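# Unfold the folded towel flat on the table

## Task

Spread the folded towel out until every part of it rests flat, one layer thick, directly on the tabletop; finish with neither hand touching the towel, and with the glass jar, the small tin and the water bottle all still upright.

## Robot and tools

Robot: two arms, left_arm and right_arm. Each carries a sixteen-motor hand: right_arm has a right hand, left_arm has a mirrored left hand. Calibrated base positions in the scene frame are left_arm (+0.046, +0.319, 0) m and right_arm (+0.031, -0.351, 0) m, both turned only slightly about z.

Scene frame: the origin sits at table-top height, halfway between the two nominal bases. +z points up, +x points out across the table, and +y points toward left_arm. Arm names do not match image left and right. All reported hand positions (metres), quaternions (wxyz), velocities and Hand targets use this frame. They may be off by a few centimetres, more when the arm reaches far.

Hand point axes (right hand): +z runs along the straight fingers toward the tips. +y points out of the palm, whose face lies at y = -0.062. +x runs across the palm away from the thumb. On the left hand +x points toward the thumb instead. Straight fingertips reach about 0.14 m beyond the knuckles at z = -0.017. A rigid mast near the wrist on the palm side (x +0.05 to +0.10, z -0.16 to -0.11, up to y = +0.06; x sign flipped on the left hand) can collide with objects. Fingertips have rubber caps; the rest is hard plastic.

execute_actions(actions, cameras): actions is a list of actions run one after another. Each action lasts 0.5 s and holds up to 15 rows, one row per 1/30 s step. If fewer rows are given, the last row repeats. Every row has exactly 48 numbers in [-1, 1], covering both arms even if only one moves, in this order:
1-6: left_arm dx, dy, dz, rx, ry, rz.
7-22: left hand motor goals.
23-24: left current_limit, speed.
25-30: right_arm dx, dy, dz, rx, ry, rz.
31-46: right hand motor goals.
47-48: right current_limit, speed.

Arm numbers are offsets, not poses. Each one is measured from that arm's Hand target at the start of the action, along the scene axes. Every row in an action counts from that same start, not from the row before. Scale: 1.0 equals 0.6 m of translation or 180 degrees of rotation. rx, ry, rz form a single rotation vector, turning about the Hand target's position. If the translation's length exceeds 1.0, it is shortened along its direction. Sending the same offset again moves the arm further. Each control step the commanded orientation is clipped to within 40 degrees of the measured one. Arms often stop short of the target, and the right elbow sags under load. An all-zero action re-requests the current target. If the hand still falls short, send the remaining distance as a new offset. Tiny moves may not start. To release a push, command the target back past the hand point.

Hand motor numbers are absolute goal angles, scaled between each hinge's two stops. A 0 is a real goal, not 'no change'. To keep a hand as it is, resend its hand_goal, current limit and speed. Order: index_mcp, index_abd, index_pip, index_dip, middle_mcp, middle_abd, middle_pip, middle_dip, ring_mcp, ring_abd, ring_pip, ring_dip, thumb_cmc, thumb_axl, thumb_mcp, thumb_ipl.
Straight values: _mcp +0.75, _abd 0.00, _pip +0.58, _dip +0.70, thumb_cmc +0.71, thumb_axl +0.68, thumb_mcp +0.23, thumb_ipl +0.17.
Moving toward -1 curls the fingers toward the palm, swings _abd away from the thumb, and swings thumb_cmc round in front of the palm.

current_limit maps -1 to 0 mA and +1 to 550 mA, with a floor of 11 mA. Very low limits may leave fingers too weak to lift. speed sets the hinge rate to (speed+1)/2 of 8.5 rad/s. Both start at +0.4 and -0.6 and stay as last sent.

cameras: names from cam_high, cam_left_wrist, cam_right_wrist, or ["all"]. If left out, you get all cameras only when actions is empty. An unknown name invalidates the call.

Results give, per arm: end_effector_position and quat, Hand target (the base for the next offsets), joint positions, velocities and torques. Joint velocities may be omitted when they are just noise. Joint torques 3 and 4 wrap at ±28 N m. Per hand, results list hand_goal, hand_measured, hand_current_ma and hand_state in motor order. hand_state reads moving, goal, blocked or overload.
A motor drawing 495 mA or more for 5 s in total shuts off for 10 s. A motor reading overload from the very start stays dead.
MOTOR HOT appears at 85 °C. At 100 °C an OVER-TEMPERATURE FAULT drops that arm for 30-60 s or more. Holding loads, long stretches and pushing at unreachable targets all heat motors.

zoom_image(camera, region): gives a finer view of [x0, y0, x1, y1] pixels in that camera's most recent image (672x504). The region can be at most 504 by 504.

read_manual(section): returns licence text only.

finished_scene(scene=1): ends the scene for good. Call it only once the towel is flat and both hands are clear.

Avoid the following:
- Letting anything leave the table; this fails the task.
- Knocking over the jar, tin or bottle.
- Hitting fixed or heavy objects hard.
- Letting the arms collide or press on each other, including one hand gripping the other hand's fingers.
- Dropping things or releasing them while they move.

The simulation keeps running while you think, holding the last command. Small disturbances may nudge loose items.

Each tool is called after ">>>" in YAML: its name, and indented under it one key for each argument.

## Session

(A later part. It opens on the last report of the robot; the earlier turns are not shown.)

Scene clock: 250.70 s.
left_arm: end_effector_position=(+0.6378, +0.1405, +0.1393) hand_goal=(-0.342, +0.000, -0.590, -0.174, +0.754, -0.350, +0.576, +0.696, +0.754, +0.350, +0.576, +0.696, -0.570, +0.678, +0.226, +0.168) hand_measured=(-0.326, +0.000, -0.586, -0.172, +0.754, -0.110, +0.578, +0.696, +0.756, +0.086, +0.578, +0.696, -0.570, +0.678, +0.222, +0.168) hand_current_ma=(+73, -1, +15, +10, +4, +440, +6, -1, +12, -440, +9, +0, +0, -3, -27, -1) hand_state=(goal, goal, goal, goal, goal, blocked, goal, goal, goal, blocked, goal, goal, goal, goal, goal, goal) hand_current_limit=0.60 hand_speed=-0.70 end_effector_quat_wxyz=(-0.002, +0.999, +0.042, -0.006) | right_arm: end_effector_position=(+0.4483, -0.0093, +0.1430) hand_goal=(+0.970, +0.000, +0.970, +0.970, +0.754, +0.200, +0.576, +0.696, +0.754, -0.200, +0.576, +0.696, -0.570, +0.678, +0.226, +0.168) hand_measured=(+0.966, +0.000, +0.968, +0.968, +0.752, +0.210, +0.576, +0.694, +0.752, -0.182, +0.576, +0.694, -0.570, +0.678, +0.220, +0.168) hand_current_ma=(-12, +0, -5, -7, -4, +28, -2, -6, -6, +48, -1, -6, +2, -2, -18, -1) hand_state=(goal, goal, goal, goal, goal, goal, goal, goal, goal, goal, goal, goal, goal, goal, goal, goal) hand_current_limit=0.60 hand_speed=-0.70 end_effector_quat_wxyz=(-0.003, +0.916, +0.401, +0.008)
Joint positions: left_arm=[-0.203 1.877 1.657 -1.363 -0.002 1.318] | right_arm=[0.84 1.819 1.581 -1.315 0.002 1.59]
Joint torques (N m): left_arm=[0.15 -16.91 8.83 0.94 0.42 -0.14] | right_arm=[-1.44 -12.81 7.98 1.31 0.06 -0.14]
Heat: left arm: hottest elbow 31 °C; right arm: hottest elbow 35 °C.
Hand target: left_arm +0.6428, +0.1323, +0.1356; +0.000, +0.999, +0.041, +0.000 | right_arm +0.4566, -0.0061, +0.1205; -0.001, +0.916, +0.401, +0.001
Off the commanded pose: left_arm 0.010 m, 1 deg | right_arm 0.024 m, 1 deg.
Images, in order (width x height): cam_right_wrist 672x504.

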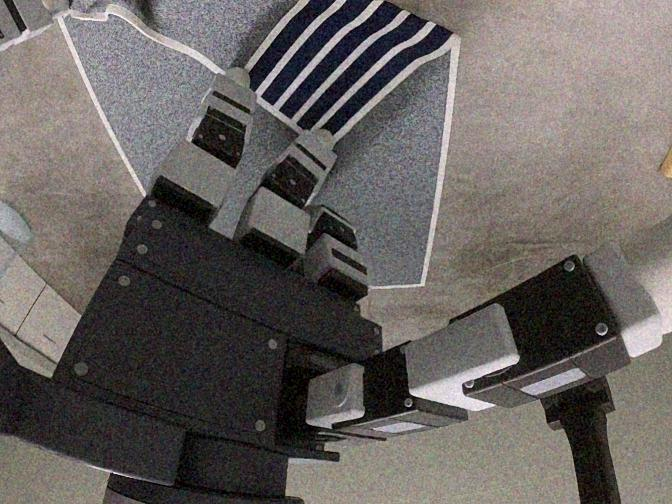

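>>> execute_actions:
  actions:
    - [[0,0,0,0,0,0,-0.342,0,-0.59,-0.174,0.754,-0.35,0.576,0.696,0.754,0.35,0.576,0.696,-0.571,0.678,0.226,0.168,0.6,-0.7,0,0,0,0,0,0,0.97,0,0.97,0.97,0.754,-0.05,0.576,0.696,0.754,0.05,0.576,0.696,-0.571,0.678,0.226,0.168,0.7,-0.85]]
    - [[0,0,0,0,0,0,-0.342,0,-0.59,-0.174,0.754,-0.35,0.576,0.696,0.754,0.35,0.576,0.696,-0.571,0.678,0.226,0.168,0.6,-0.7,0,0,0.008,0,0,0,0.97,0,0.97,0.97,0.754,-0.35,0.576,0.696,0.754,0.35,0.576,0.696,-0.571,0.678,0.226,0.168,0.7,-0.85]]
    - [[0,0,0,0,0,0,-0.342,0,-0.59,-0.174,0.754,-0.35,0.576,0.696,0.754,0.35,0.576,0.696,-0.571,0.678,0.226,0.168,0.6,-0.7,0,0,0.006,0,0,0,0.97,0,0.97,0.97,0.754,-0.35,0.576,0.696,0.754,0.35,0.576,0.696,-0.571,0.678,0.226,0.168,0.7,-0.85]]
  cameras: ["cam_right_wrist"]

>>> zoom_image:
  camera: "cam_right_wrist"
  region: [150, 0, 450, 220]

Scene clock: 254.33 s.
left_arm: end_effector_position=(+0.6377, +0.1405, +0.1393) hand_goal=(-0.342, +0.000, -0.590, -0.174, +0.754, -0.350, +0.576, +0.696, +0.754, +0.350, +0.576, +0.696, -0.570, +0.678, +0.226, +0.168) hand_measured=(-0.326, +0.000, -0.586, -0.172, +0.754, -0.110, +0.578, +0.696, +0.756, +0.086, +0.578, +0.696, -0.570, +0.678, +0.222, +0.168) hand_current_ma=(+73, -1, +15, +10, +2, +440, +6, -1, +12, -440, +9, +0, +0, -3, -27, -1) hand_state=(goal, goal, goal, goal, goal, blocked, goal, goal, goal, blocked, goal, goal, goal, goal, goal, goal) hand_current_limit=0.60 hand_speed=-0.70 end_effector_quat_wxyz=(-0.002, +0.999, +0.042, -0.006) | right_arm: end_effector_position=(+0.4505, -0.0068, +0.1427) hand_goal=(+0.970, +0.000, +0.970, +0.970, +0.754, -0.350, +0.576, +0.696, +0.754, +0.350, +0.576, +0.696, -0.570, +0.678, +0.226, +0.168) hand_measured=(+0.966, +0.000, +0.968, +0.968, +0.750, -0.082, +0.574, +0.694, +0.752, +0.046, +0.576, +0.694, -0.570, +0.678, +0.220, +0.168) hand_current_ma=(-12, +0, -5, -7, -10, +468, -2, -6, -7, -467, -1, -6, +2, -2, -18, -1) hand_state=(goal, goal, goal, goal, goal, blocked, goal, goal, goal, blocked, goal, goal, goal, goal, goal, goal) hand_current_limit=0.70 hand_speed=-0.85 end_effector_quat_wxyz=(-0.006, +0.916, +0.401, +0.015)
Joint positions: left_arm=[-0.203 1.877 1.657 -1.363 -0.002 1.318] | right_arm=[0.84 1.819 1.581 -1.301 0.002 1.59]
Joint torques (N m): left_arm=[0.21 -16.91 8.84 0.92 0.41 -0.13] | right_arm=[-1.03 -13.1 9.47 0.05 0.01 -0.14]
Heat: left arm: hottest elbow 31 °C; right arm: hottest elbow 35 °C.
Hand target: left_arm +0.6428, +0.1323, +0.1356; +0.000, +0.999, +0.041, +0.000 | right_arm +0.4566, -0.0062, +0.1289; -0.001, +0.916, +0.401, +0.001
Off the commanded pose: left_arm 0.010 m, 1 deg | right_arm 0.015 m, 2 deg.
Images, in order (width x height): cam_right_wrist 672x504.

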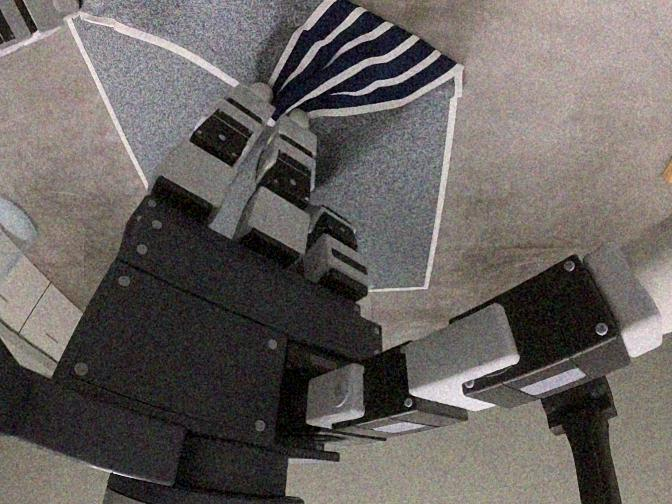

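Scaled by 1.680 from the camera's 672x504 image, which has a finer 960x720 frame.

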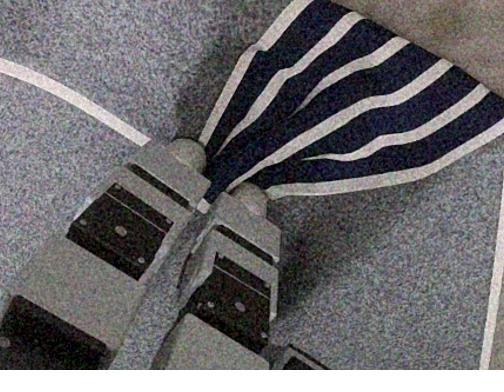

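>>> execute_actions:
  actions:
    - [[0,0,0,0,0,0,-0.342,0,-0.59,-0.174,0.754,-0.35,0.576,0.696,0.754,0.35,0.576,0.696,-0.571,0.678,0.226,0.168,0.6,-0.7,0.042,-0.021,0.118,0,0,0.028,0.97,0,0.97,0.97,0.754,-0.35,0.576,0.696,0.754,0.35,0.576,0.696,-0.571,0.678,0.226,0.168,0.6,-0.85]]
    - [[0,0,0,0,0,0,-0.342,0,-0.59,-0.174,0.754,-0.35,0.576,0.696,0.754,0.35,0.576,0.696,-0.571,0.678,0.226,0.168,0.6,-0.7,0.106,-0.039,0.067,0,0,0.056,0.97,0,0.97,0.97,0.754,-0.35,0.576,0.696,0.754,0.35,0.576,0.696,-0.571,0.678,0.226,0.168,0.6,-0.85]]
    - [[0,0,0,0,0,0,-0.342,0,-0.59,-0.174,0.754,-0.35,0.576,0.696,0.754,0.35,0.576,0.696,-0.571,0.678,0.226,0.168,0.6,-0.7,0.108,-0.031,0.017,0,0,0.067,0.97,0,0.97,0.97,0.754,-0.35,0.576,0.696,0.754,0.35,0.576,0.696,-0.571,0.678,0.226,0.168,0.6,-0.85]]
  cameras: ["all"]

Scene clock: 259.30 s.
left_arm: end_effector_position=(+0.6389, +0.1378, +0.1401) hand_goal=(-0.342, +0.000, -0.590, -0.174, +0.754, -0.350, +0.576, +0.696, +0.754, +0.350, +0.576, +0.696, -0.570, +0.678, +0.226, +0.168) hand_measured=(-0.326, +0.000, -0.586, -0.172, +0.744, -0.110, +0.570, +0.694, +0.744, +0.086, +0.572, +0.694, -0.570, +0.678, +0.222, +0.168) hand_current_ma=(+73, -1, +15, +10, -48, +440, -22, -10, -42, -440, -16, -4, +0, -3, -27, -1) hand_state=(goal, goal, goal, goal, goal, blocked, goal, goal, goal, blocked, goal, goal, goal, goal, goal, goal) hand_current_limit=0.60 hand_speed=-0.70 end_effector_quat_wxyz=(+0.002, +0.999, +0.042, -0.004) | right_arm: end_effector_position=(+0.5997, -0.0684, +0.2315) hand_goal=(+0.970, +0.000, +0.970, +0.970, +0.754, -0.350, +0.576, +0.696, +0.754, +0.350, +0.576, +0.696, -0.570, +0.678, +0.226, +0.168) hand_measured=(+0.966, +0.000, +0.968, +0.968, +0.752, -0.096, +0.574, +0.694, +0.760, +0.046, +0.580, +0.698, -0.570, +0.678, +0.220, +0.168) hand_current_ma=(-11, -1, -5, -7, -3, +440, -2, -5, +22, -440, +12, +5, +2, -2, -19, -1) hand_state=(goal, goal, goal, goal, goal, blocked, goal, goal, goal, blocked, goal, goal, goal, goal, goal, goal) hand_current_limit=0.60 hand_speed=-0.85 end_effector_quat_wxyz=(-0.003, +0.799, +0.601, -0.016)
Joint positions: left_arm=[-0.206 1.877 1.657 -1.357 0.005 1.316] | right_arm=[0.581 1.93 1.981 -1.654 -0.003 0.867]
Joint torques (N m): left_arm=[0.32 -16.91 8.84 0.69 0.15 -0.11] | right_arm=[-0.15 -16.73 12.86 -0.54 0.18 -0.15]
Heat: left arm: hottest elbow 31 °C; right arm: hottest elbow 35 °C.
Hand target: left_arm +0.6428, +0.1322, +0.1356; +0.000, +0.999, +0.041, +0.000 | right_arm +0.6101, -0.0607, +0.2499; -0.001, +0.796, +0.605, +0.001
Off the commanded pose: left_arm 0.008 m, 0 deg | right_arm 0.022 m, 2 deg.

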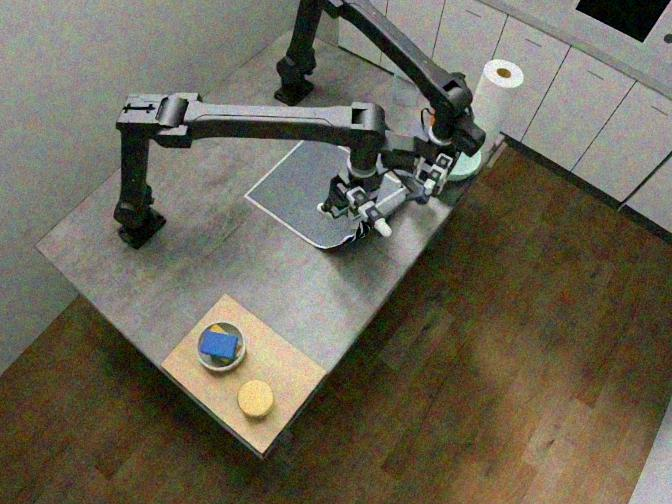

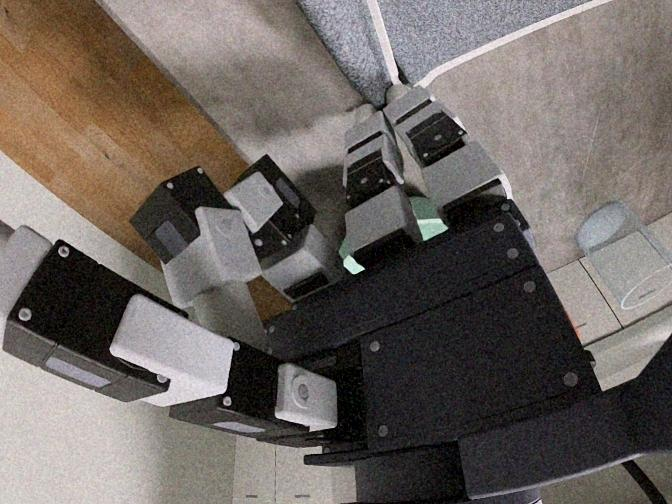

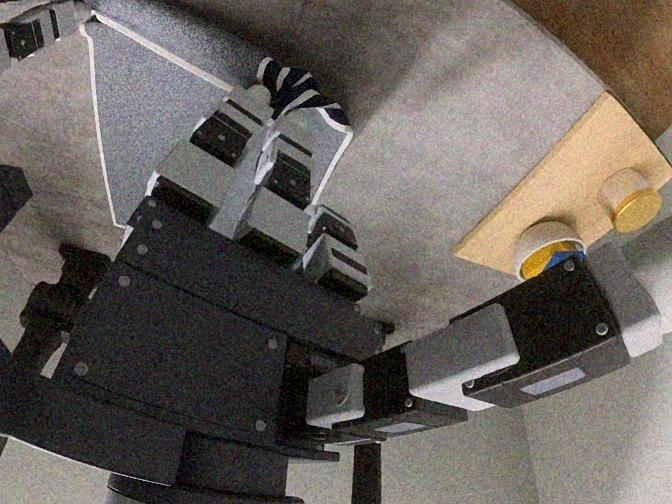

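>>> execute_actions:
  actions:
    - [[0,0,0,0,0,0,-0.342,0,-0.59,-0.174,0.754,-0.35,0.576,0.696,0.754,0.35,0.576,0.696,-0.571,0.678,0.226,0.168,0.6,-0.7,0.094,-0.016,-0.083,0,0,0.061,0.97,0,0.97,0.97,0.754,-0.35,0.576,0.696,0.754,0.35,0.576,0.696,-0.571,0.678,0.226,0.168,0.6,-0.85]]
    - [[0,0,0,0,0,0,-0.342,0,-0.59,-0.174,0.754,-0.35,0.576,0.696,0.754,0.35,0.576,0.696,-0.571,0.678,0.226,0.168,0.6,-0.7,0.036,0.004,-0.075,0,0,0.028,0.97,0,0.97,0.97,0.754,-0.35,0.576,0.696,0.754,0.35,0.576,0.696,-0.571,0.678,0.226,0.168,0.6,-0.85]]
  cameras: ["all"]

Scene clock: 261.63 s.
left_arm: end_effector_position=(+0.6389, +0.1357, +0.1404) hand_goal=(-0.342, +0.000, -0.590, -0.174, +0.754, -0.350, +0.576, +0.696, +0.754, +0.350, +0.576, +0.696, -0.570, +0.678, +0.226, +0.168) hand_measured=(-0.326, +0.000, -0.586, -0.172, +0.738, -0.110, +0.568, +0.692, +0.740, +0.086, +0.570, +0.694, -0.570, +0.678, +0.222, +0.168) hand_current_ma=(+73, -1, +15, +10, -72, +440, -35, -17, -64, -440, -26, -9, +0, -3, -27, -1) hand_state=(goal, goal, goal, goal, goal, blocked, goal, goal, goal, blocked, goal, goal, goal, goal, goal, goal) hand_current_limit=0.60 hand_speed=-0.70 end_effector_quat_wxyz=(+0.003, +0.999, +0.041, -0.003) | right_arm: end_effector_position=(+0.6737, -0.0651, +0.1507) hand_goal=(+0.970, +0.000, +0.970, +0.970, +0.754, -0.350, +0.576, +0.696, +0.754, +0.350, +0.576, +0.696, -0.570, +0.678, +0.226, +0.168) hand_measured=(+0.966, +0.000, +0.968, +0.968, +0.750, -0.098, +0.576, +0.694, +0.758, +0.046, +0.580, +0.698, -0.568, +0.678, +0.220, +0.168) hand_current_ma=(-11, -1, -5, -7, -10, +440, -2, -5, +13, -440, +11, +5, +2, -2, -19, -1) hand_state=(goal, goal, goal, goal, goal, blocked, goal, goal, goal, blocked, goal, goal, goal, goal, goal, goal) hand_current_limit=0.60 hand_speed=-0.85 end_effector_quat_wxyz=(-0.007, +0.703, +0.711, -0.010)
Joint positions: left_arm=[-0.208 1.877 1.657 -1.355 0.007 1.315] | right_arm=[0.498 2.065 1.982 -1.511 -0.007 0.49]
Joint torques (N m): left_arm=[0.56 -16.91 8.84 0.61 0.04 -0.1] | right_arm=[-1.14 -18.08 10.99 0.27 0.22 -0.15]
Heat: left arm: hottest elbow 31 °C; right arm: hottest elbow 35 °C.
Hand target: left_arm +0.6427, +0.1321, +0.1356; +0.000, +0.999, +0.041, -0.001 | right_arm +0.6882, -0.0680, +0.1553; -0.001, +0.704, +0.710, +0.001
Off the commanded pose: left_arm 0.007 m, 0 deg | right_arm 0.015 m, 1 deg.

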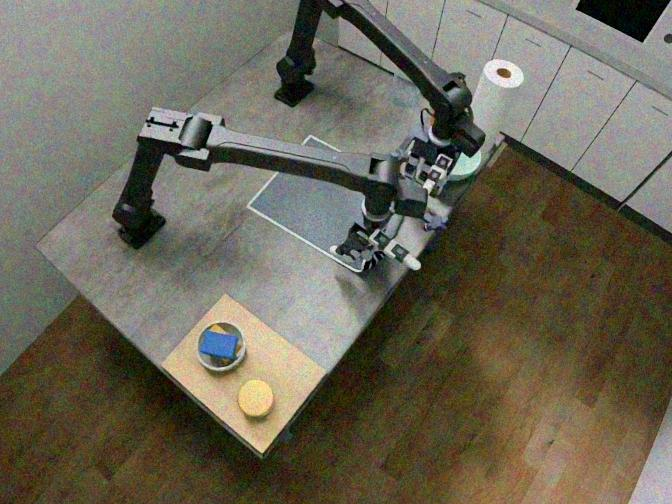

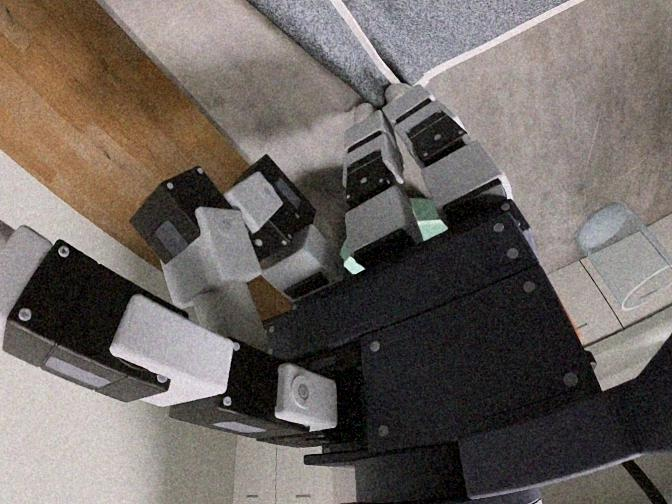

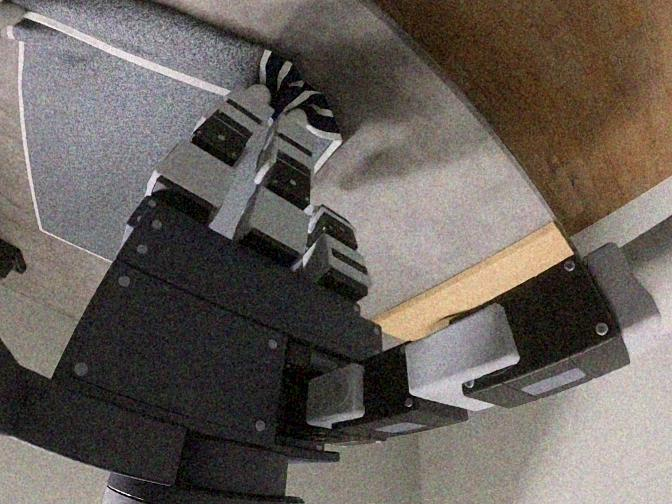

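>>> zoom_image:
  camera: "cam_high"
  region: [230, 120, 480, 290]

>>> zoom_image:
  camera: "cam_right_wrist"
  region: [0, 0, 450, 270]

Scaled by 2.016.

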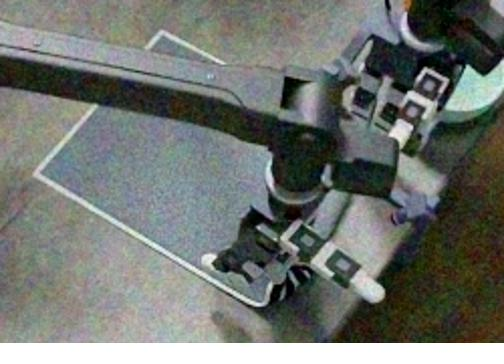

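Scaled by 1.120 from the camera's 672x504 image, which has a finer 960x720 frame.

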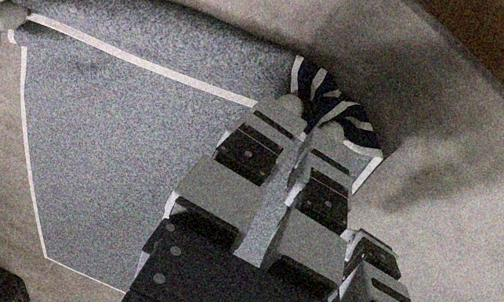

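>>> execute_actions:
  actions:
    - [[0.02,0,0.1,0,0,0,-0.342,0,-0.59,-0.174,0.754,-0.35,0.576,0.696,0.754,0.35,0.576,0.696,-0.571,0.678,0.226,0.168,0.6,-0.7,0.02,0,0.075,0,0,0,0.97,0,0.97,0.97,0.754,-0.35,0.576,0.696,0.754,0.35,0.576,0.696,-0.571,0.678,0.226,0.168,0.6,-0.85]]
    - [[0.04,0,0,0,0,0,-0.342,0,-0.59,-0.174,0.754,-0.35,0.576,0.696,0.754,0.35,0.576,0.696,-0.571,0.678,0.226,0.168,0.6,-0.7,0.04,0,0,0,0,0,0.97,0,0.97,0.97,0.754,-0.35,0.576,0.696,0.754,0.35,0.576,0.696,-0.571,0.678,0.226,0.168,0.6,-0.85]]
  cameras: ["all"]

>>> zoom_image:
  camera: "cam_high"
  region: [230, 120, 480, 290]

Scene clock: 267.43 s.
left_arm: end_effector_position=(+0.6693, +0.1306, +0.1918) hand_goal=(-0.342, +0.000, -0.590, -0.174, +0.754, -0.350, +0.576, +0.696, +0.754, +0.350, +0.576, +0.696, -0.570, +0.678, +0.226, +0.168) hand_measured=(-0.326, +0.000, -0.586, -0.172, +0.740, -0.110, +0.568, +0.692, +0.740, +0.086, +0.570, +0.694, -0.570, +0.678, +0.222, +0.168) hand_current_ma=(+73, -1, +15, +10, -60, +440, -33, -17, -62, -440, -26, -9, +0, -3, -27, -1) hand_state=(goal, goal, goal, goal, goal, blocked, goal, goal, goal, blocked, goal, goal, goal, goal, goal, goal) hand_current_limit=0.60 hand_speed=-0.70 end_effector_quat_wxyz=(+0.002, +0.999, +0.041, -0.004) | right_arm: end_effector_position=(+0.7116, -0.0672, +0.1829) hand_goal=(+0.970, +0.000, +0.970, +0.970, +0.754, -0.350, +0.576, +0.696, +0.754, +0.350, +0.576, +0.696, -0.570, +0.678, +0.226, +0.168) hand_measured=(+0.966, +0.000, +0.968, +0.968, +0.750, -0.098, +0.574, +0.694, +0.760, +0.046, +0.580, +0.698, -0.568, +0.678, +0.220, +0.168) hand_current_ma=(-13, -1, -5, -7, -10, +440, -2, -5, +17, -440, +11, +5, +2, -2, -19, -1) hand_state=(goal, goal, goal, goal, goal, blocked, goal, goal, goal, blocked, goal, goal, goal, goal, goal, goal) hand_current_limit=0.60 hand_speed=-0.85 end_effector_quat_wxyz=(-0.008, +0.704, +0.710, -0.014)
Joint positions: left_arm=[-0.208 1.946 1.897 -1.529 0.006 1.315] | right_arm=[0.468 2.188 2.274 -1.689 -0.007 0.464]
Joint torques (N m): left_arm=[1.49 -17.55 11.66 -0.42 0.1 0.01] | right_arm=[-1.14 -20.19 12.72 -0.39 0.26 -0.08]
Heat: left arm: hottest elbow 31 °C; right arm: hottest elbow 36 °C.
Hand target: left_arm +0.6788, +0.1321, +0.1957; +0.000, +0.999, +0.041, +0.000 | right_arm +0.7242, -0.0680, +0.2001; -0.001, +0.704, +0.710, +0.001
Off the commanded pose: left_arm 0.010 m, 1 deg | right_arm 0.022 m, 2 deg.

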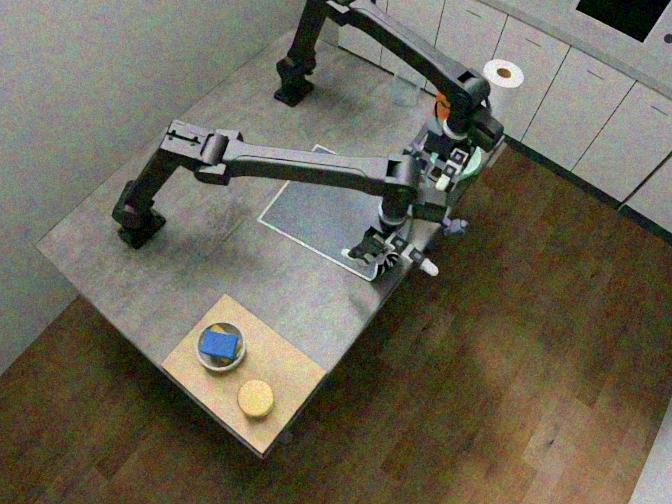

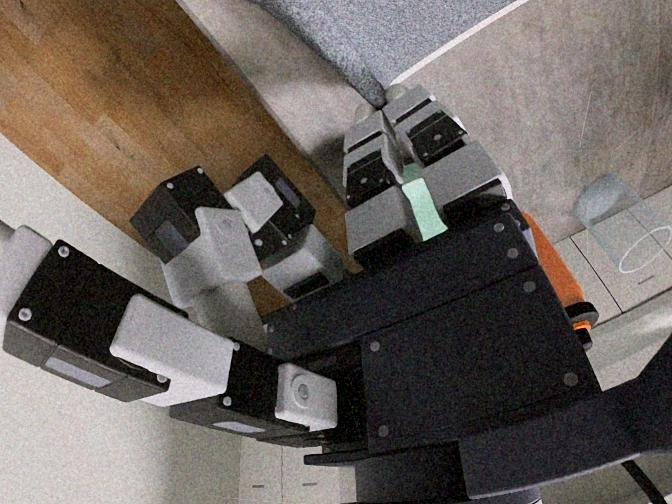

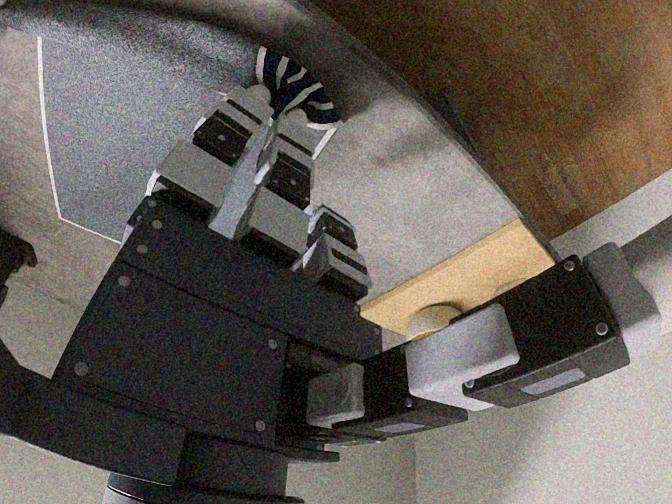

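Scaled by 2.016.

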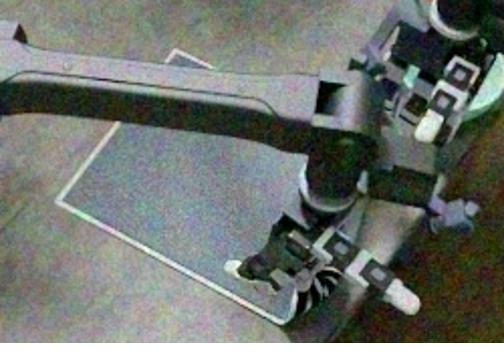

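>>> zoom_image:
  camera: "cam_right_wrist"
  region: [0, 0, 400, 280]

>>> zoom_image:
  camera: "cam_left_wrist"
  region: [200, 0, 600, 280]

>>> zoom_image:
  camera: "cam_high"
  region: [330, 160, 480, 290]

Scaled by 1.260 from the camera's 672x504 image, which has a finer 960x720 frame.

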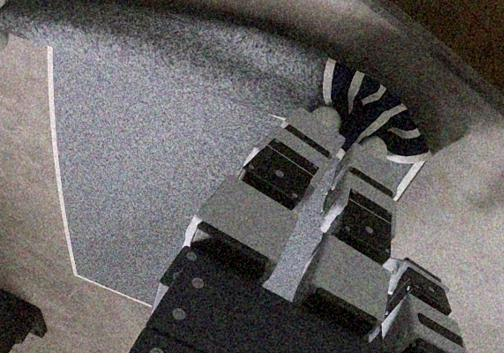

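Scaled by 1.260 from the camera's 672x504 image, which has a finer 960x720 frame.

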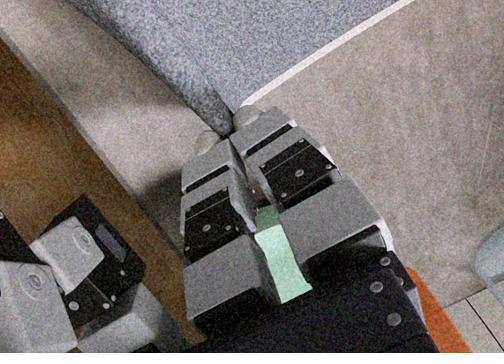

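Scaled by 3.360.

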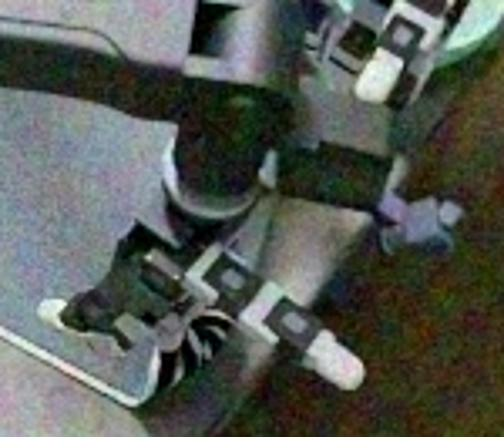

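>>> execute_actions:
  actions:
    - [[0,0.003,-0.06,0,0,0,-0.342,0,-0.59,-0.174,0.754,-0.35,0.576,0.696,0.754,0.35,0.576,0.696,-0.571,0.678,0.226,0.168,0.6,-0.7,0,0,-0.03,0,0,0,0.97,0,0.97,0.97,0.754,-0.35,0.576,0.696,0.754,0.35,0.576,0.696,-0.571,0.678,0.226,0.168,0.6,-0.85]]
    - [[0,0.003,-0.045,0,0,0,-0.342,0,-0.59,-0.174,0.754,-0.35,0.576,0.696,0.754,0.35,0.576,0.696,-0.571,0.678,0.226,0.168,0.6,-0.7,0,0,-0.03,0,0,0,0.97,0,0.97,0.97,0.754,-0.35,0.576,0.696,0.754,0.35,0.576,0.696,-0.571,0.678,0.226,0.168,0.6,-0.85]]
    - [[0,0,0,0,0,0,-0.342,0,-0.59,-0.174,0.754,0.2,0.576,0.696,0.754,-0.2,0.576,0.696,-0.571,0.678,0.226,0.168,0.6,-0.7,0,0,0,0,0,0,0.97,0,0.97,0.97,0.754,-0.35,0.576,0.696,0.754,0.35,0.576,0.696,-0.571,0.678,0.226,0.168,0.6,-0.85]]
  cameras: ["all"]

>>> zoom_image:
  camera: "cam_left_wrist"
  region: [200, 0, 600, 280]

Scene clock: 276.00 s.
left_arm: end_effector_position=(+0.6736, +0.1304, +0.1403) hand_goal=(-0.342, +0.000, -0.590, -0.174, +0.754, +0.200, +0.576, +0.696, +0.754, -0.200, +0.576, +0.696, -0.570, +0.678, +0.226, +0.168) hand_measured=(-0.326, +0.000, -0.586, -0.172, +0.748, +0.194, +0.572, +0.694, +0.748, -0.194, +0.572, +0.694, -0.570, +0.678, +0.222, +0.168) hand_current_ma=(+72, -1, +15, +10, -23, -18, -12, -12, -25, +21, -13, -9, +0, -3, -27, -1) hand_state=(goal, goal, goal, goal, goal, goal, goal, goal, goal, goal, goal, goal, goal, goal, goal, goal) hand_current_limit=0.60 hand_speed=-0.70 end_effector_quat_wxyz=(+0.001, +0.999, +0.041, +0.000) | right_arm: end_effector_position=(+0.7199, -0.0633, +0.1701) hand_goal=(+0.970, +0.000, +0.970, +0.970, +0.754, -0.350, +0.576, +0.696, +0.754, +0.350, +0.576, +0.696, -0.570, +0.678, +0.226, +0.168) hand_measured=(+0.966, +0.000, +0.968, +0.968, +0.750, -0.098, +0.574, +0.694, +0.760, +0.046, +0.580, +0.698, -0.568, +0.678, +0.220, +0.168) hand_current_ma=(-13, -1, -5, -7, -10, +440, -2, -5, +18, -440, +11, +5, +2, -2, -19, -1) hand_state=(goal, goal, goal, goal, goal, blocked, goal, goal, goal, blocked, goal, goal, goal, goal, goal, goal) hand_current_limit=0.60 hand_speed=-0.85 end_effector_quat_wxyz=(-0.002, +0.704, +0.710, +0.001)
Joint positions: left_arm=[-0.208 1.969 1.797 -1.399 0.003 1.315] | right_arm=[0.468 2.188 2.235 -1.617 -0.005 0.464]
Joint torques (N m): left_arm=[2.02 -18.08 8.8 0.65 0.22 0.08] | right_arm=[-1.44 -21.66 7.92 0.61 0.19 -0.14]
Heat: left arm: hottest elbow 31 °C; right arm: hottest elbow 38 °C.
Hand target: left_arm +0.6787, +0.1357, +0.1327; +0.000, +0.999, +0.041, +0.000 | right_arm +0.7242, -0.0680, +0.1642; -0.001, +0.704, +0.710, +0.001
Off the commanded pose: left_arm 0.011 m, 0 deg | right_arm 0.009 m, 0 deg.

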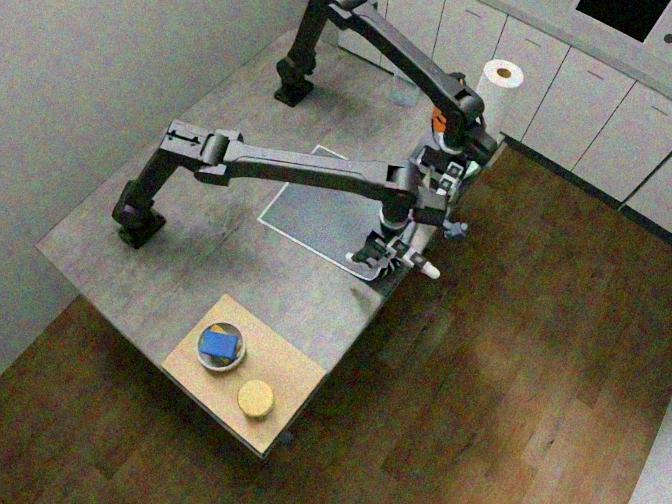

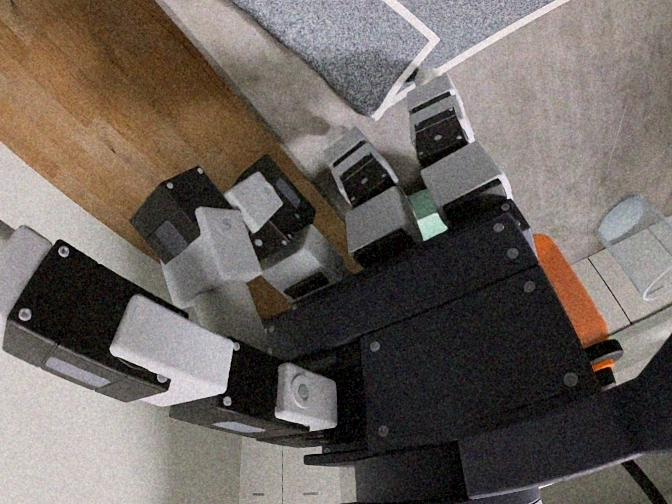

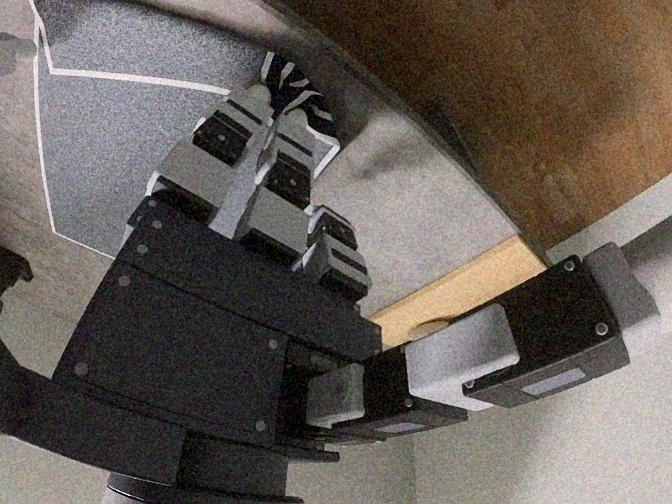

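Scaled by 1.260 from the camera's 672x504 image, which has a finer 960x720 frame.

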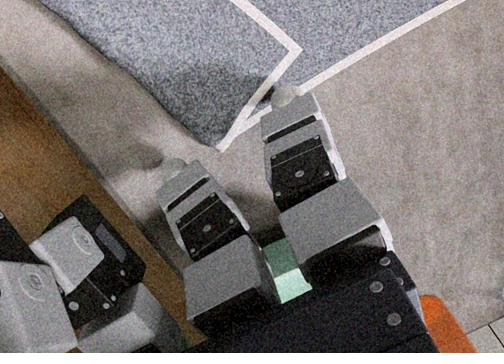

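>>> execute_actions:
  actions:
    - [[0,0,0.12,0,0,0,-0.342,0,-0.59,-0.174,0.754,0.2,0.576,0.696,0.754,-0.2,0.576,0.696,-0.571,0.678,0.226,0.168,0.6,-0.7,0,0,0,0,0,0,0.97,0,0.97,0.97,0.754,-0.35,0.576,0.696,0.754,0.35,0.576,0.696,-0.571,0.678,0.226,0.168,0.6,-0.85]]
    - [[-0.134,-0.049,0.02,0,0,0,-0.342,0,-0.59,-0.174,0.754,0.2,0.576,0.696,0.754,-0.2,0.576,0.696,-0.571,0.678,0.226,0.168,0.6,-0.7,0,0,0,0,0,0,0.97,0,0.97,0.97,0.754,-0.35,0.576,0.696,0.754,0.35,0.576,0.696,-0.571,0.678,0.226,0.168,0.6,-0.85]]
    - [[-0.134,-0.049,0,0,0,0,0.97,0,0.97,0.97,0.754,0.2,0.576,0.696,0.754,-0.2,0.576,0.696,-0.571,0.678,0.226,0.168,0.6,-0.7,0,0,0,0,0,0,0.97,0,0.97,0.97,0.754,-0.35,0.576,0.696,0.754,0.35,0.576,0.696,-0.571,0.678,0.226,0.168,0.6,-0.85]]
    - [[-0.134,-0.049,0,0,0,0,0.97,0,0.97,0.97,0.754,0.2,0.576,0.696,0.754,-0.2,0.576,0.696,-0.571,0.678,0.226,0.168,0.6,-0.7,0,0,0,0,0,0,0.97,0,0.97,0.97,0.754,-0.35,0.576,0.696,0.754,0.35,0.576,0.696,-0.571,0.678,0.226,0.168,0.6,-0.85]]
  cameras: ["all"]

Scene clock: 280.77 s.
left_arm: end_effector_position=(+0.4270, +0.0472, +0.2134) hand_goal=(+0.970, +0.000, +0.970, +0.970, +0.754, +0.200, +0.576, +0.696, +0.754, -0.200, +0.576, +0.696, -0.570, +0.678, +0.226, +0.168) hand_measured=(+0.958, +0.004, +0.964, +0.966, +0.756, +0.194, +0.576, +0.694, +0.752, -0.198, +0.574, +0.694, -0.570, +0.678, +0.222, +0.168) hand_current_ma=(-55, +14, -27, -14, +4, -19, -1, -8, -7, +10, -8, -9, +1, -3, -22, -1) hand_state=(goal, goal, goal, goal, goal, goal, goal, goal, goal, goal, goal, goal, goal, goal, goal, goal) hand_current_limit=0.60 hand_speed=-0.70 end_effector_quat_wxyz=(-0.003, +0.999, +0.032, -0.007) | right_arm: end_effector_position=(+0.7199, -0.0633, +0.1701) hand_goal=(+0.970, +0.000, +0.970, +0.970, +0.754, -0.350, +0.576, +0.696, +0.754, +0.350, +0.576, +0.696, -0.570, +0.678, +0.226, +0.168) hand_measured=(+0.966, +0.000, +0.968, +0.968, +0.750, -0.098, +0.574, +0.694, +0.760, +0.046, +0.580, +0.698, -0.568, +0.678, +0.220, +0.168) hand_current_ma=(-13, -1, -5, -7, -10, +440, -2, -5, +18, -440, +11, +5, +2, -2, -19, -1) hand_state=(goal, goal, goal, goal, goal, blocked, goal, goal, goal, blocked, goal, goal, goal, goal, goal, goal) hand_current_limit=0.60 hand_speed=-0.85 end_effector_quat_wxyz=(-0.002, +0.704, +0.710, +0.001)
Joint positions: left_arm=[-0.523 1.403 1.263 -1.444 0.002 1.019] | right_arm=[0.468 2.188 2.235 -1.617 -0.005 0.464]
Joint torques (N m): left_arm=[1.96 -9.76 9.87 0.43 0.13 -0.13] | right_arm=[-1.49 -21.71 7.75 0.61 0.22 -0.15]
Heat: left arm: hottest elbow 31 °C; right arm: hottest elbow 37 °C.
Hand target: left_arm +0.4375, +0.0476, +0.2167; +0.000, +0.999, +0.041, +0.000 | right_arm +0.7242, -0.0680, +0.1642; -0.001, +0.704, +0.710, +0.001
Off the commanded pose: left_arm 0.011 m, 1 deg | right_arm 0.009 m, 0 deg.

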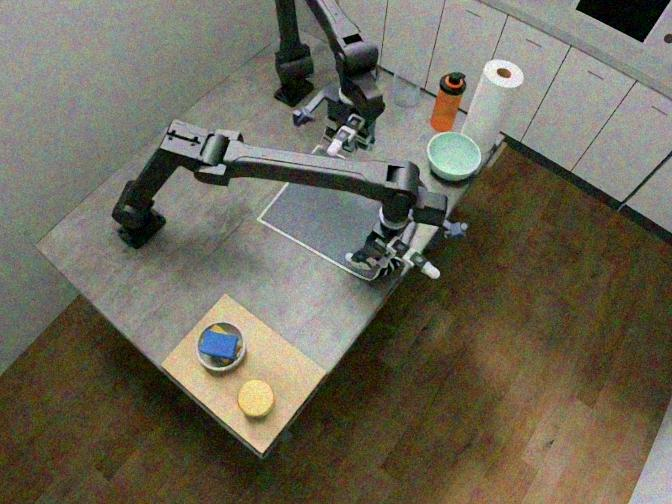

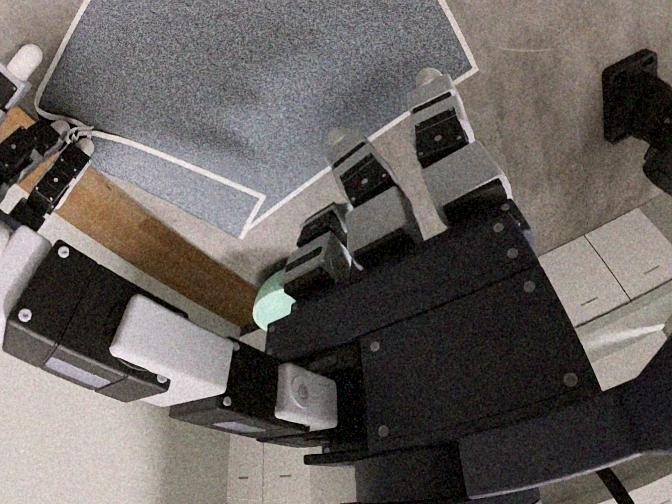

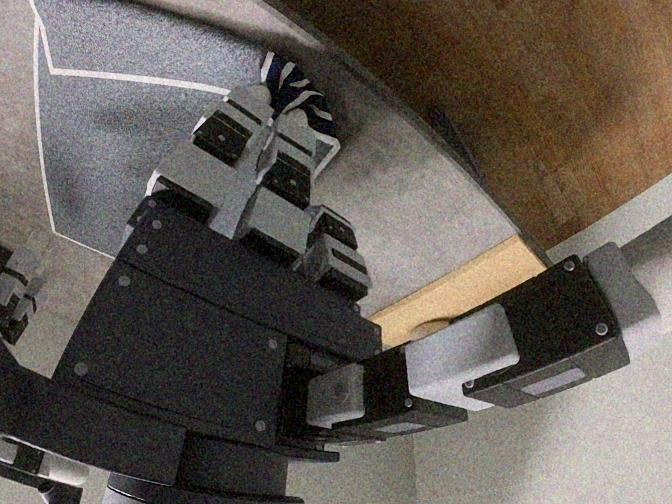

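>>> execute_actions:
  actions:
    - [[0,0,-0.1,0,0,0,0.97,0,0.97,0.97,0.754,0.2,0.576,0.696,0.754,-0.2,0.576,0.696,-0.571,0.678,0.226,0.168,0.6,-0.7,0,0,-0.02,0,0,0,0.97,0,0.97,0.97,0.754,-0.35,0.576,0.696,0.754,0.35,0.576,0.696,-0.571,0.678,0.226,0.168,0.6,-0.85]]
    - [[0,0,-0.068,0,0,0,0.97,0,0.97,0.97,0.754,0.2,0.576,0.696,0.754,-0.2,0.576,0.696,-0.571,0.678,0.226,0.168,0.6,-0.7,0,0,0,0,0,0,0.97,0,0.97,0.97,0.754,-0.35,0.576,0.696,0.754,0.35,0.576,0.696,-0.571,0.678,0.226,0.168,0.6,-0.85]]
  cameras: ["all"]

Scene clock: 283.90 s.
left_arm: end_effector_position=(+0.4319, +0.0447, +0.1295) hand_goal=(+0.970, +0.000, +0.970, +0.970, +0.754, +0.200, +0.576, +0.696, +0.754, -0.200, +0.576, +0.696, -0.570, +0.678, +0.226, +0.168) hand_measured=(+0.962, +0.002, +0.966, +0.966, +0.758, +0.206, +0.578, +0.696, +0.754, -0.198, +0.576, +0.694, -0.570, +0.678, +0.222, +0.168) hand_current_ma=(-32, +7, -19, -13, +21, +18, +11, +2, +0, +5, -1, -5, +0, -3, -25, -1) hand_state=(goal, goal, goal, goal, goal, goal, goal, goal, goal, goal, goal, goal, goal, goal, goal, goal) hand_current_limit=0.60 hand_speed=-0.70 end_effector_quat_wxyz=(+0.004, +0.999, +0.032, +0.005) | right_arm: end_effector_position=(+0.7200, -0.0633, +0.1581) hand_goal=(+0.970, +0.000, +0.970, +0.970, +0.754, -0.350, +0.576, +0.696, +0.754, +0.350, +0.576, +0.696, -0.570, +0.678, +0.226, +0.168) hand_measured=(+0.966, +0.000, +0.968, +0.968, +0.750, -0.098, +0.574, +0.694, +0.758, +0.046, +0.580, +0.698, -0.568, +0.678, +0.220, +0.168) hand_current_ma=(-13, -1, -5, -7, -9, +440, -2, -5, +13, -440, +11, +5, +2, -2, -19, -1) hand_state=(goal, goal, goal, goal, goal, blocked, goal, goal, goal, blocked, goal, goal, goal, goal, goal, goal) hand_current_limit=0.60 hand_speed=-0.85 end_effector_quat_wxyz=(-0.003, +0.704, +0.710, +0.001)
Joint positions: left_arm=[-0.523 1.458 1.088 -1.188 0.002 1.019] | right_arm=[0.468 2.187 2.203 -1.586 -0.005 0.464]
Joint torques (N m): left_arm=[1.96 -8.88 7.6 1.13 0.14 -0.13] | right_arm=[-0.73 -21.3 7.79 0.83 0.21 -0.13]
Heat: left arm: hottest elbow 31 °C; right arm: hottest elbow 37 °C.
Hand target: left_arm +0.4375, +0.0476, +0.1160; +0.000, +0.999, +0.041, +0.000 | right_arm +0.7242, -0.0679, +0.1522; -0.001, +0.704, +0.710, +0.001
Off the commanded pose: left_arm 0.015 m, 1 deg | right_arm 0.009 m, 0 deg.

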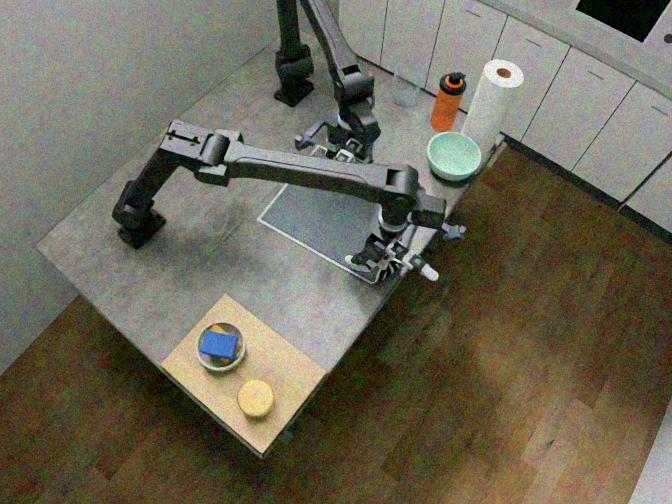

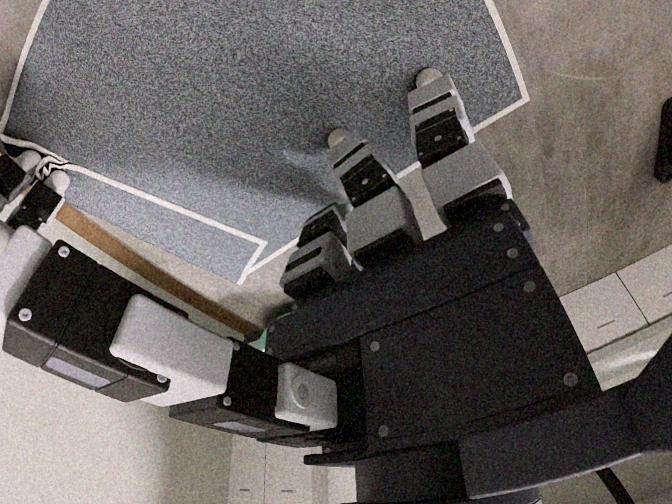

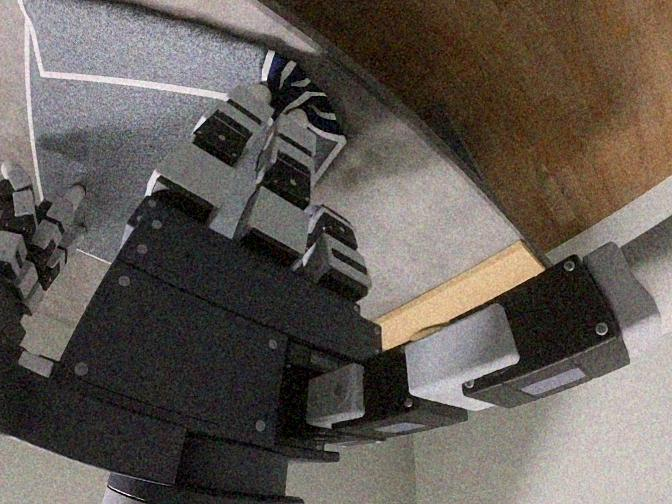

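>>> execute_actions:
  actions:
    - [[-0.1,0,0,0,0,0,0.97,0,0.97,0.97,0.754,0.2,0.576,0.696,0.754,-0.2,0.576,0.696,-0.571,0.678,0.226,0.168,0.6,-0.7,-0.1,0,0,0,0,0,0.97,0,0.97,0.97,0.754,-0.35,0.576,0.696,0.754,0.35,0.576,0.696,-0.571,0.678,0.226,0.168,0.6,-0.85]]
    - [[-0.1,0,0,0,0,0,0.97,0,0.97,0.97,0.754,0.2,0.576,0.696,0.754,-0.2,0.576,0.696,-0.571,0.678,0.226,0.168,0.6,-0.7,-0.1,0,0,0,0,0,0.97,0,0.97,0.97,0.754,-0.35,0.576,0.696,0.754,0.35,0.576,0.696,-0.571,0.678,0.226,0.168,0.6,-0.85]]
  cameras: ["all"]

Scene clock: 286.03 s.
left_arm: end_effector_position=(+0.3236, +0.0450, +0.1320) hand_goal=(+0.970, +0.000, +0.970, +0.970, +0.754, +0.200, +0.576, +0.696, +0.754, -0.200, +0.576, +0.696, -0.570, +0.678, +0.226, +0.168) hand_measured=(+0.962, +0.002, +0.966, +0.966, +0.752, +0.200, +0.576, +0.696, +0.752, -0.180, +0.574, +0.696, -0.570, +0.678, +0.222, +0.168) hand_current_ma=(-31, +7, -18, -13, -11, +3, -3, -2, -9, +79, -6, -2, -1, -3, -26, -1) hand_state=(goal, goal, goal, goal, goal, goal, goal, goal, goal, blocked, goal, goal, goal, goal, goal, goal) hand_current_limit=0.60 hand_speed=-0.70 end_effector_quat_wxyz=(+0.014, +0.999, +0.038, +0.018) | right_arm: end_effector_position=(+0.6028, -0.0646, +0.1591) hand_goal=(+0.970, +0.000, +0.970, +0.970, +0.754, -0.350, +0.576, +0.696, +0.754, +0.350, +0.576, +0.696, -0.570, +0.678, +0.226, +0.168) hand_measured=(+0.962, -0.002, +0.968, +0.968, +0.752, -0.110, +0.574, +0.694, +0.750, +0.044, +0.572, +0.692, -0.570, +0.678, +0.220, +0.168) hand_current_ma=(-26, -2, -5, -7, -3, +440, -4, -5, -13, -440, -11, -10, -1, -2, -20, -1) hand_state=(goal, goal, goal, goal, goal, blocked, goal, goal, goal, blocked, goal, goal, goal, goal, goal, goal) hand_current_limit=0.60 hand_speed=-0.85 end_effector_quat_wxyz=(-0.002, +0.699, +0.715, +0.002)
Joint positions: left_arm=[-0.689 1.189 0.838 -1.173 -0.002 0.839] | right_arm=[0.558 1.868 1.695 -1.394 -0.005 0.541]
Joint torques (N m): left_arm=[0.73 -4.6 7.3 -0.02 0.24 -0.13] | right_arm=[-1.03 -17.03 7.19 0.81 0.14 0.04]
Heat: left arm: hottest elbow 31 °C; right arm: hottest elbow 37 °C.
Hand target: left_arm +0.3176, +0.0476, +0.1159; +0.000, +0.999, +0.041, +0.000 | right_arm +0.6041, -0.0679, +0.1522; -0.001, +0.704, +0.710, +0.001
Off the commanded pose: left_arm 0.017 m, 3 deg | right_arm 0.008 m, 1 deg.

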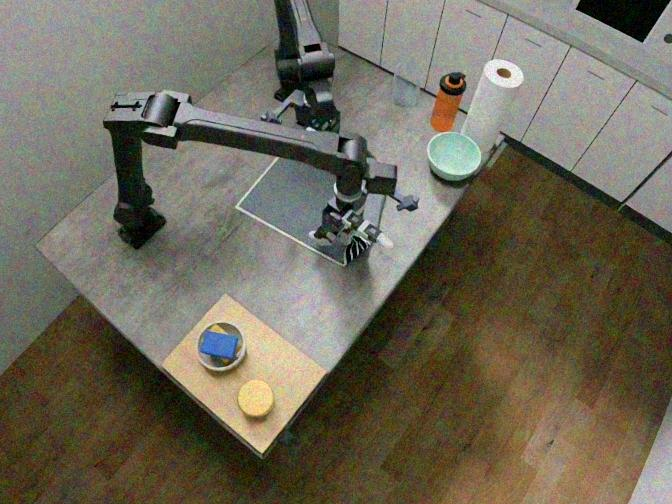

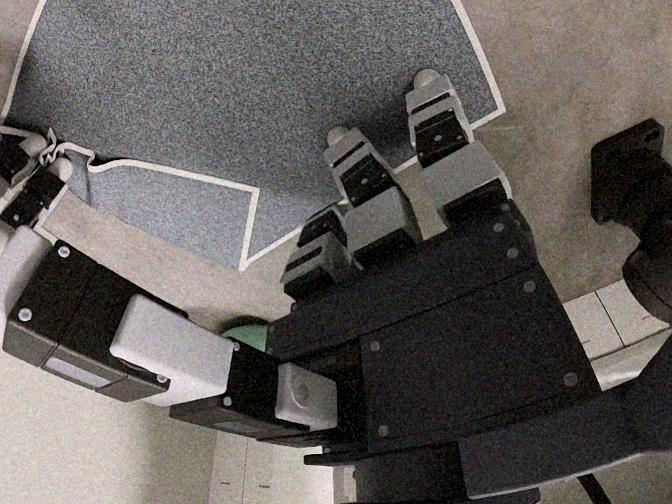

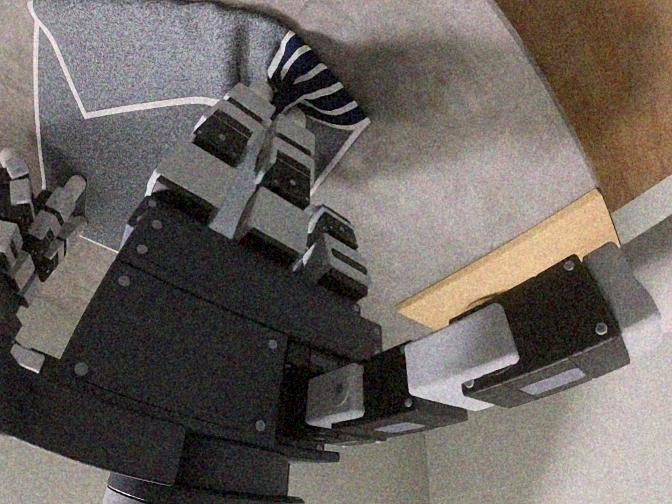

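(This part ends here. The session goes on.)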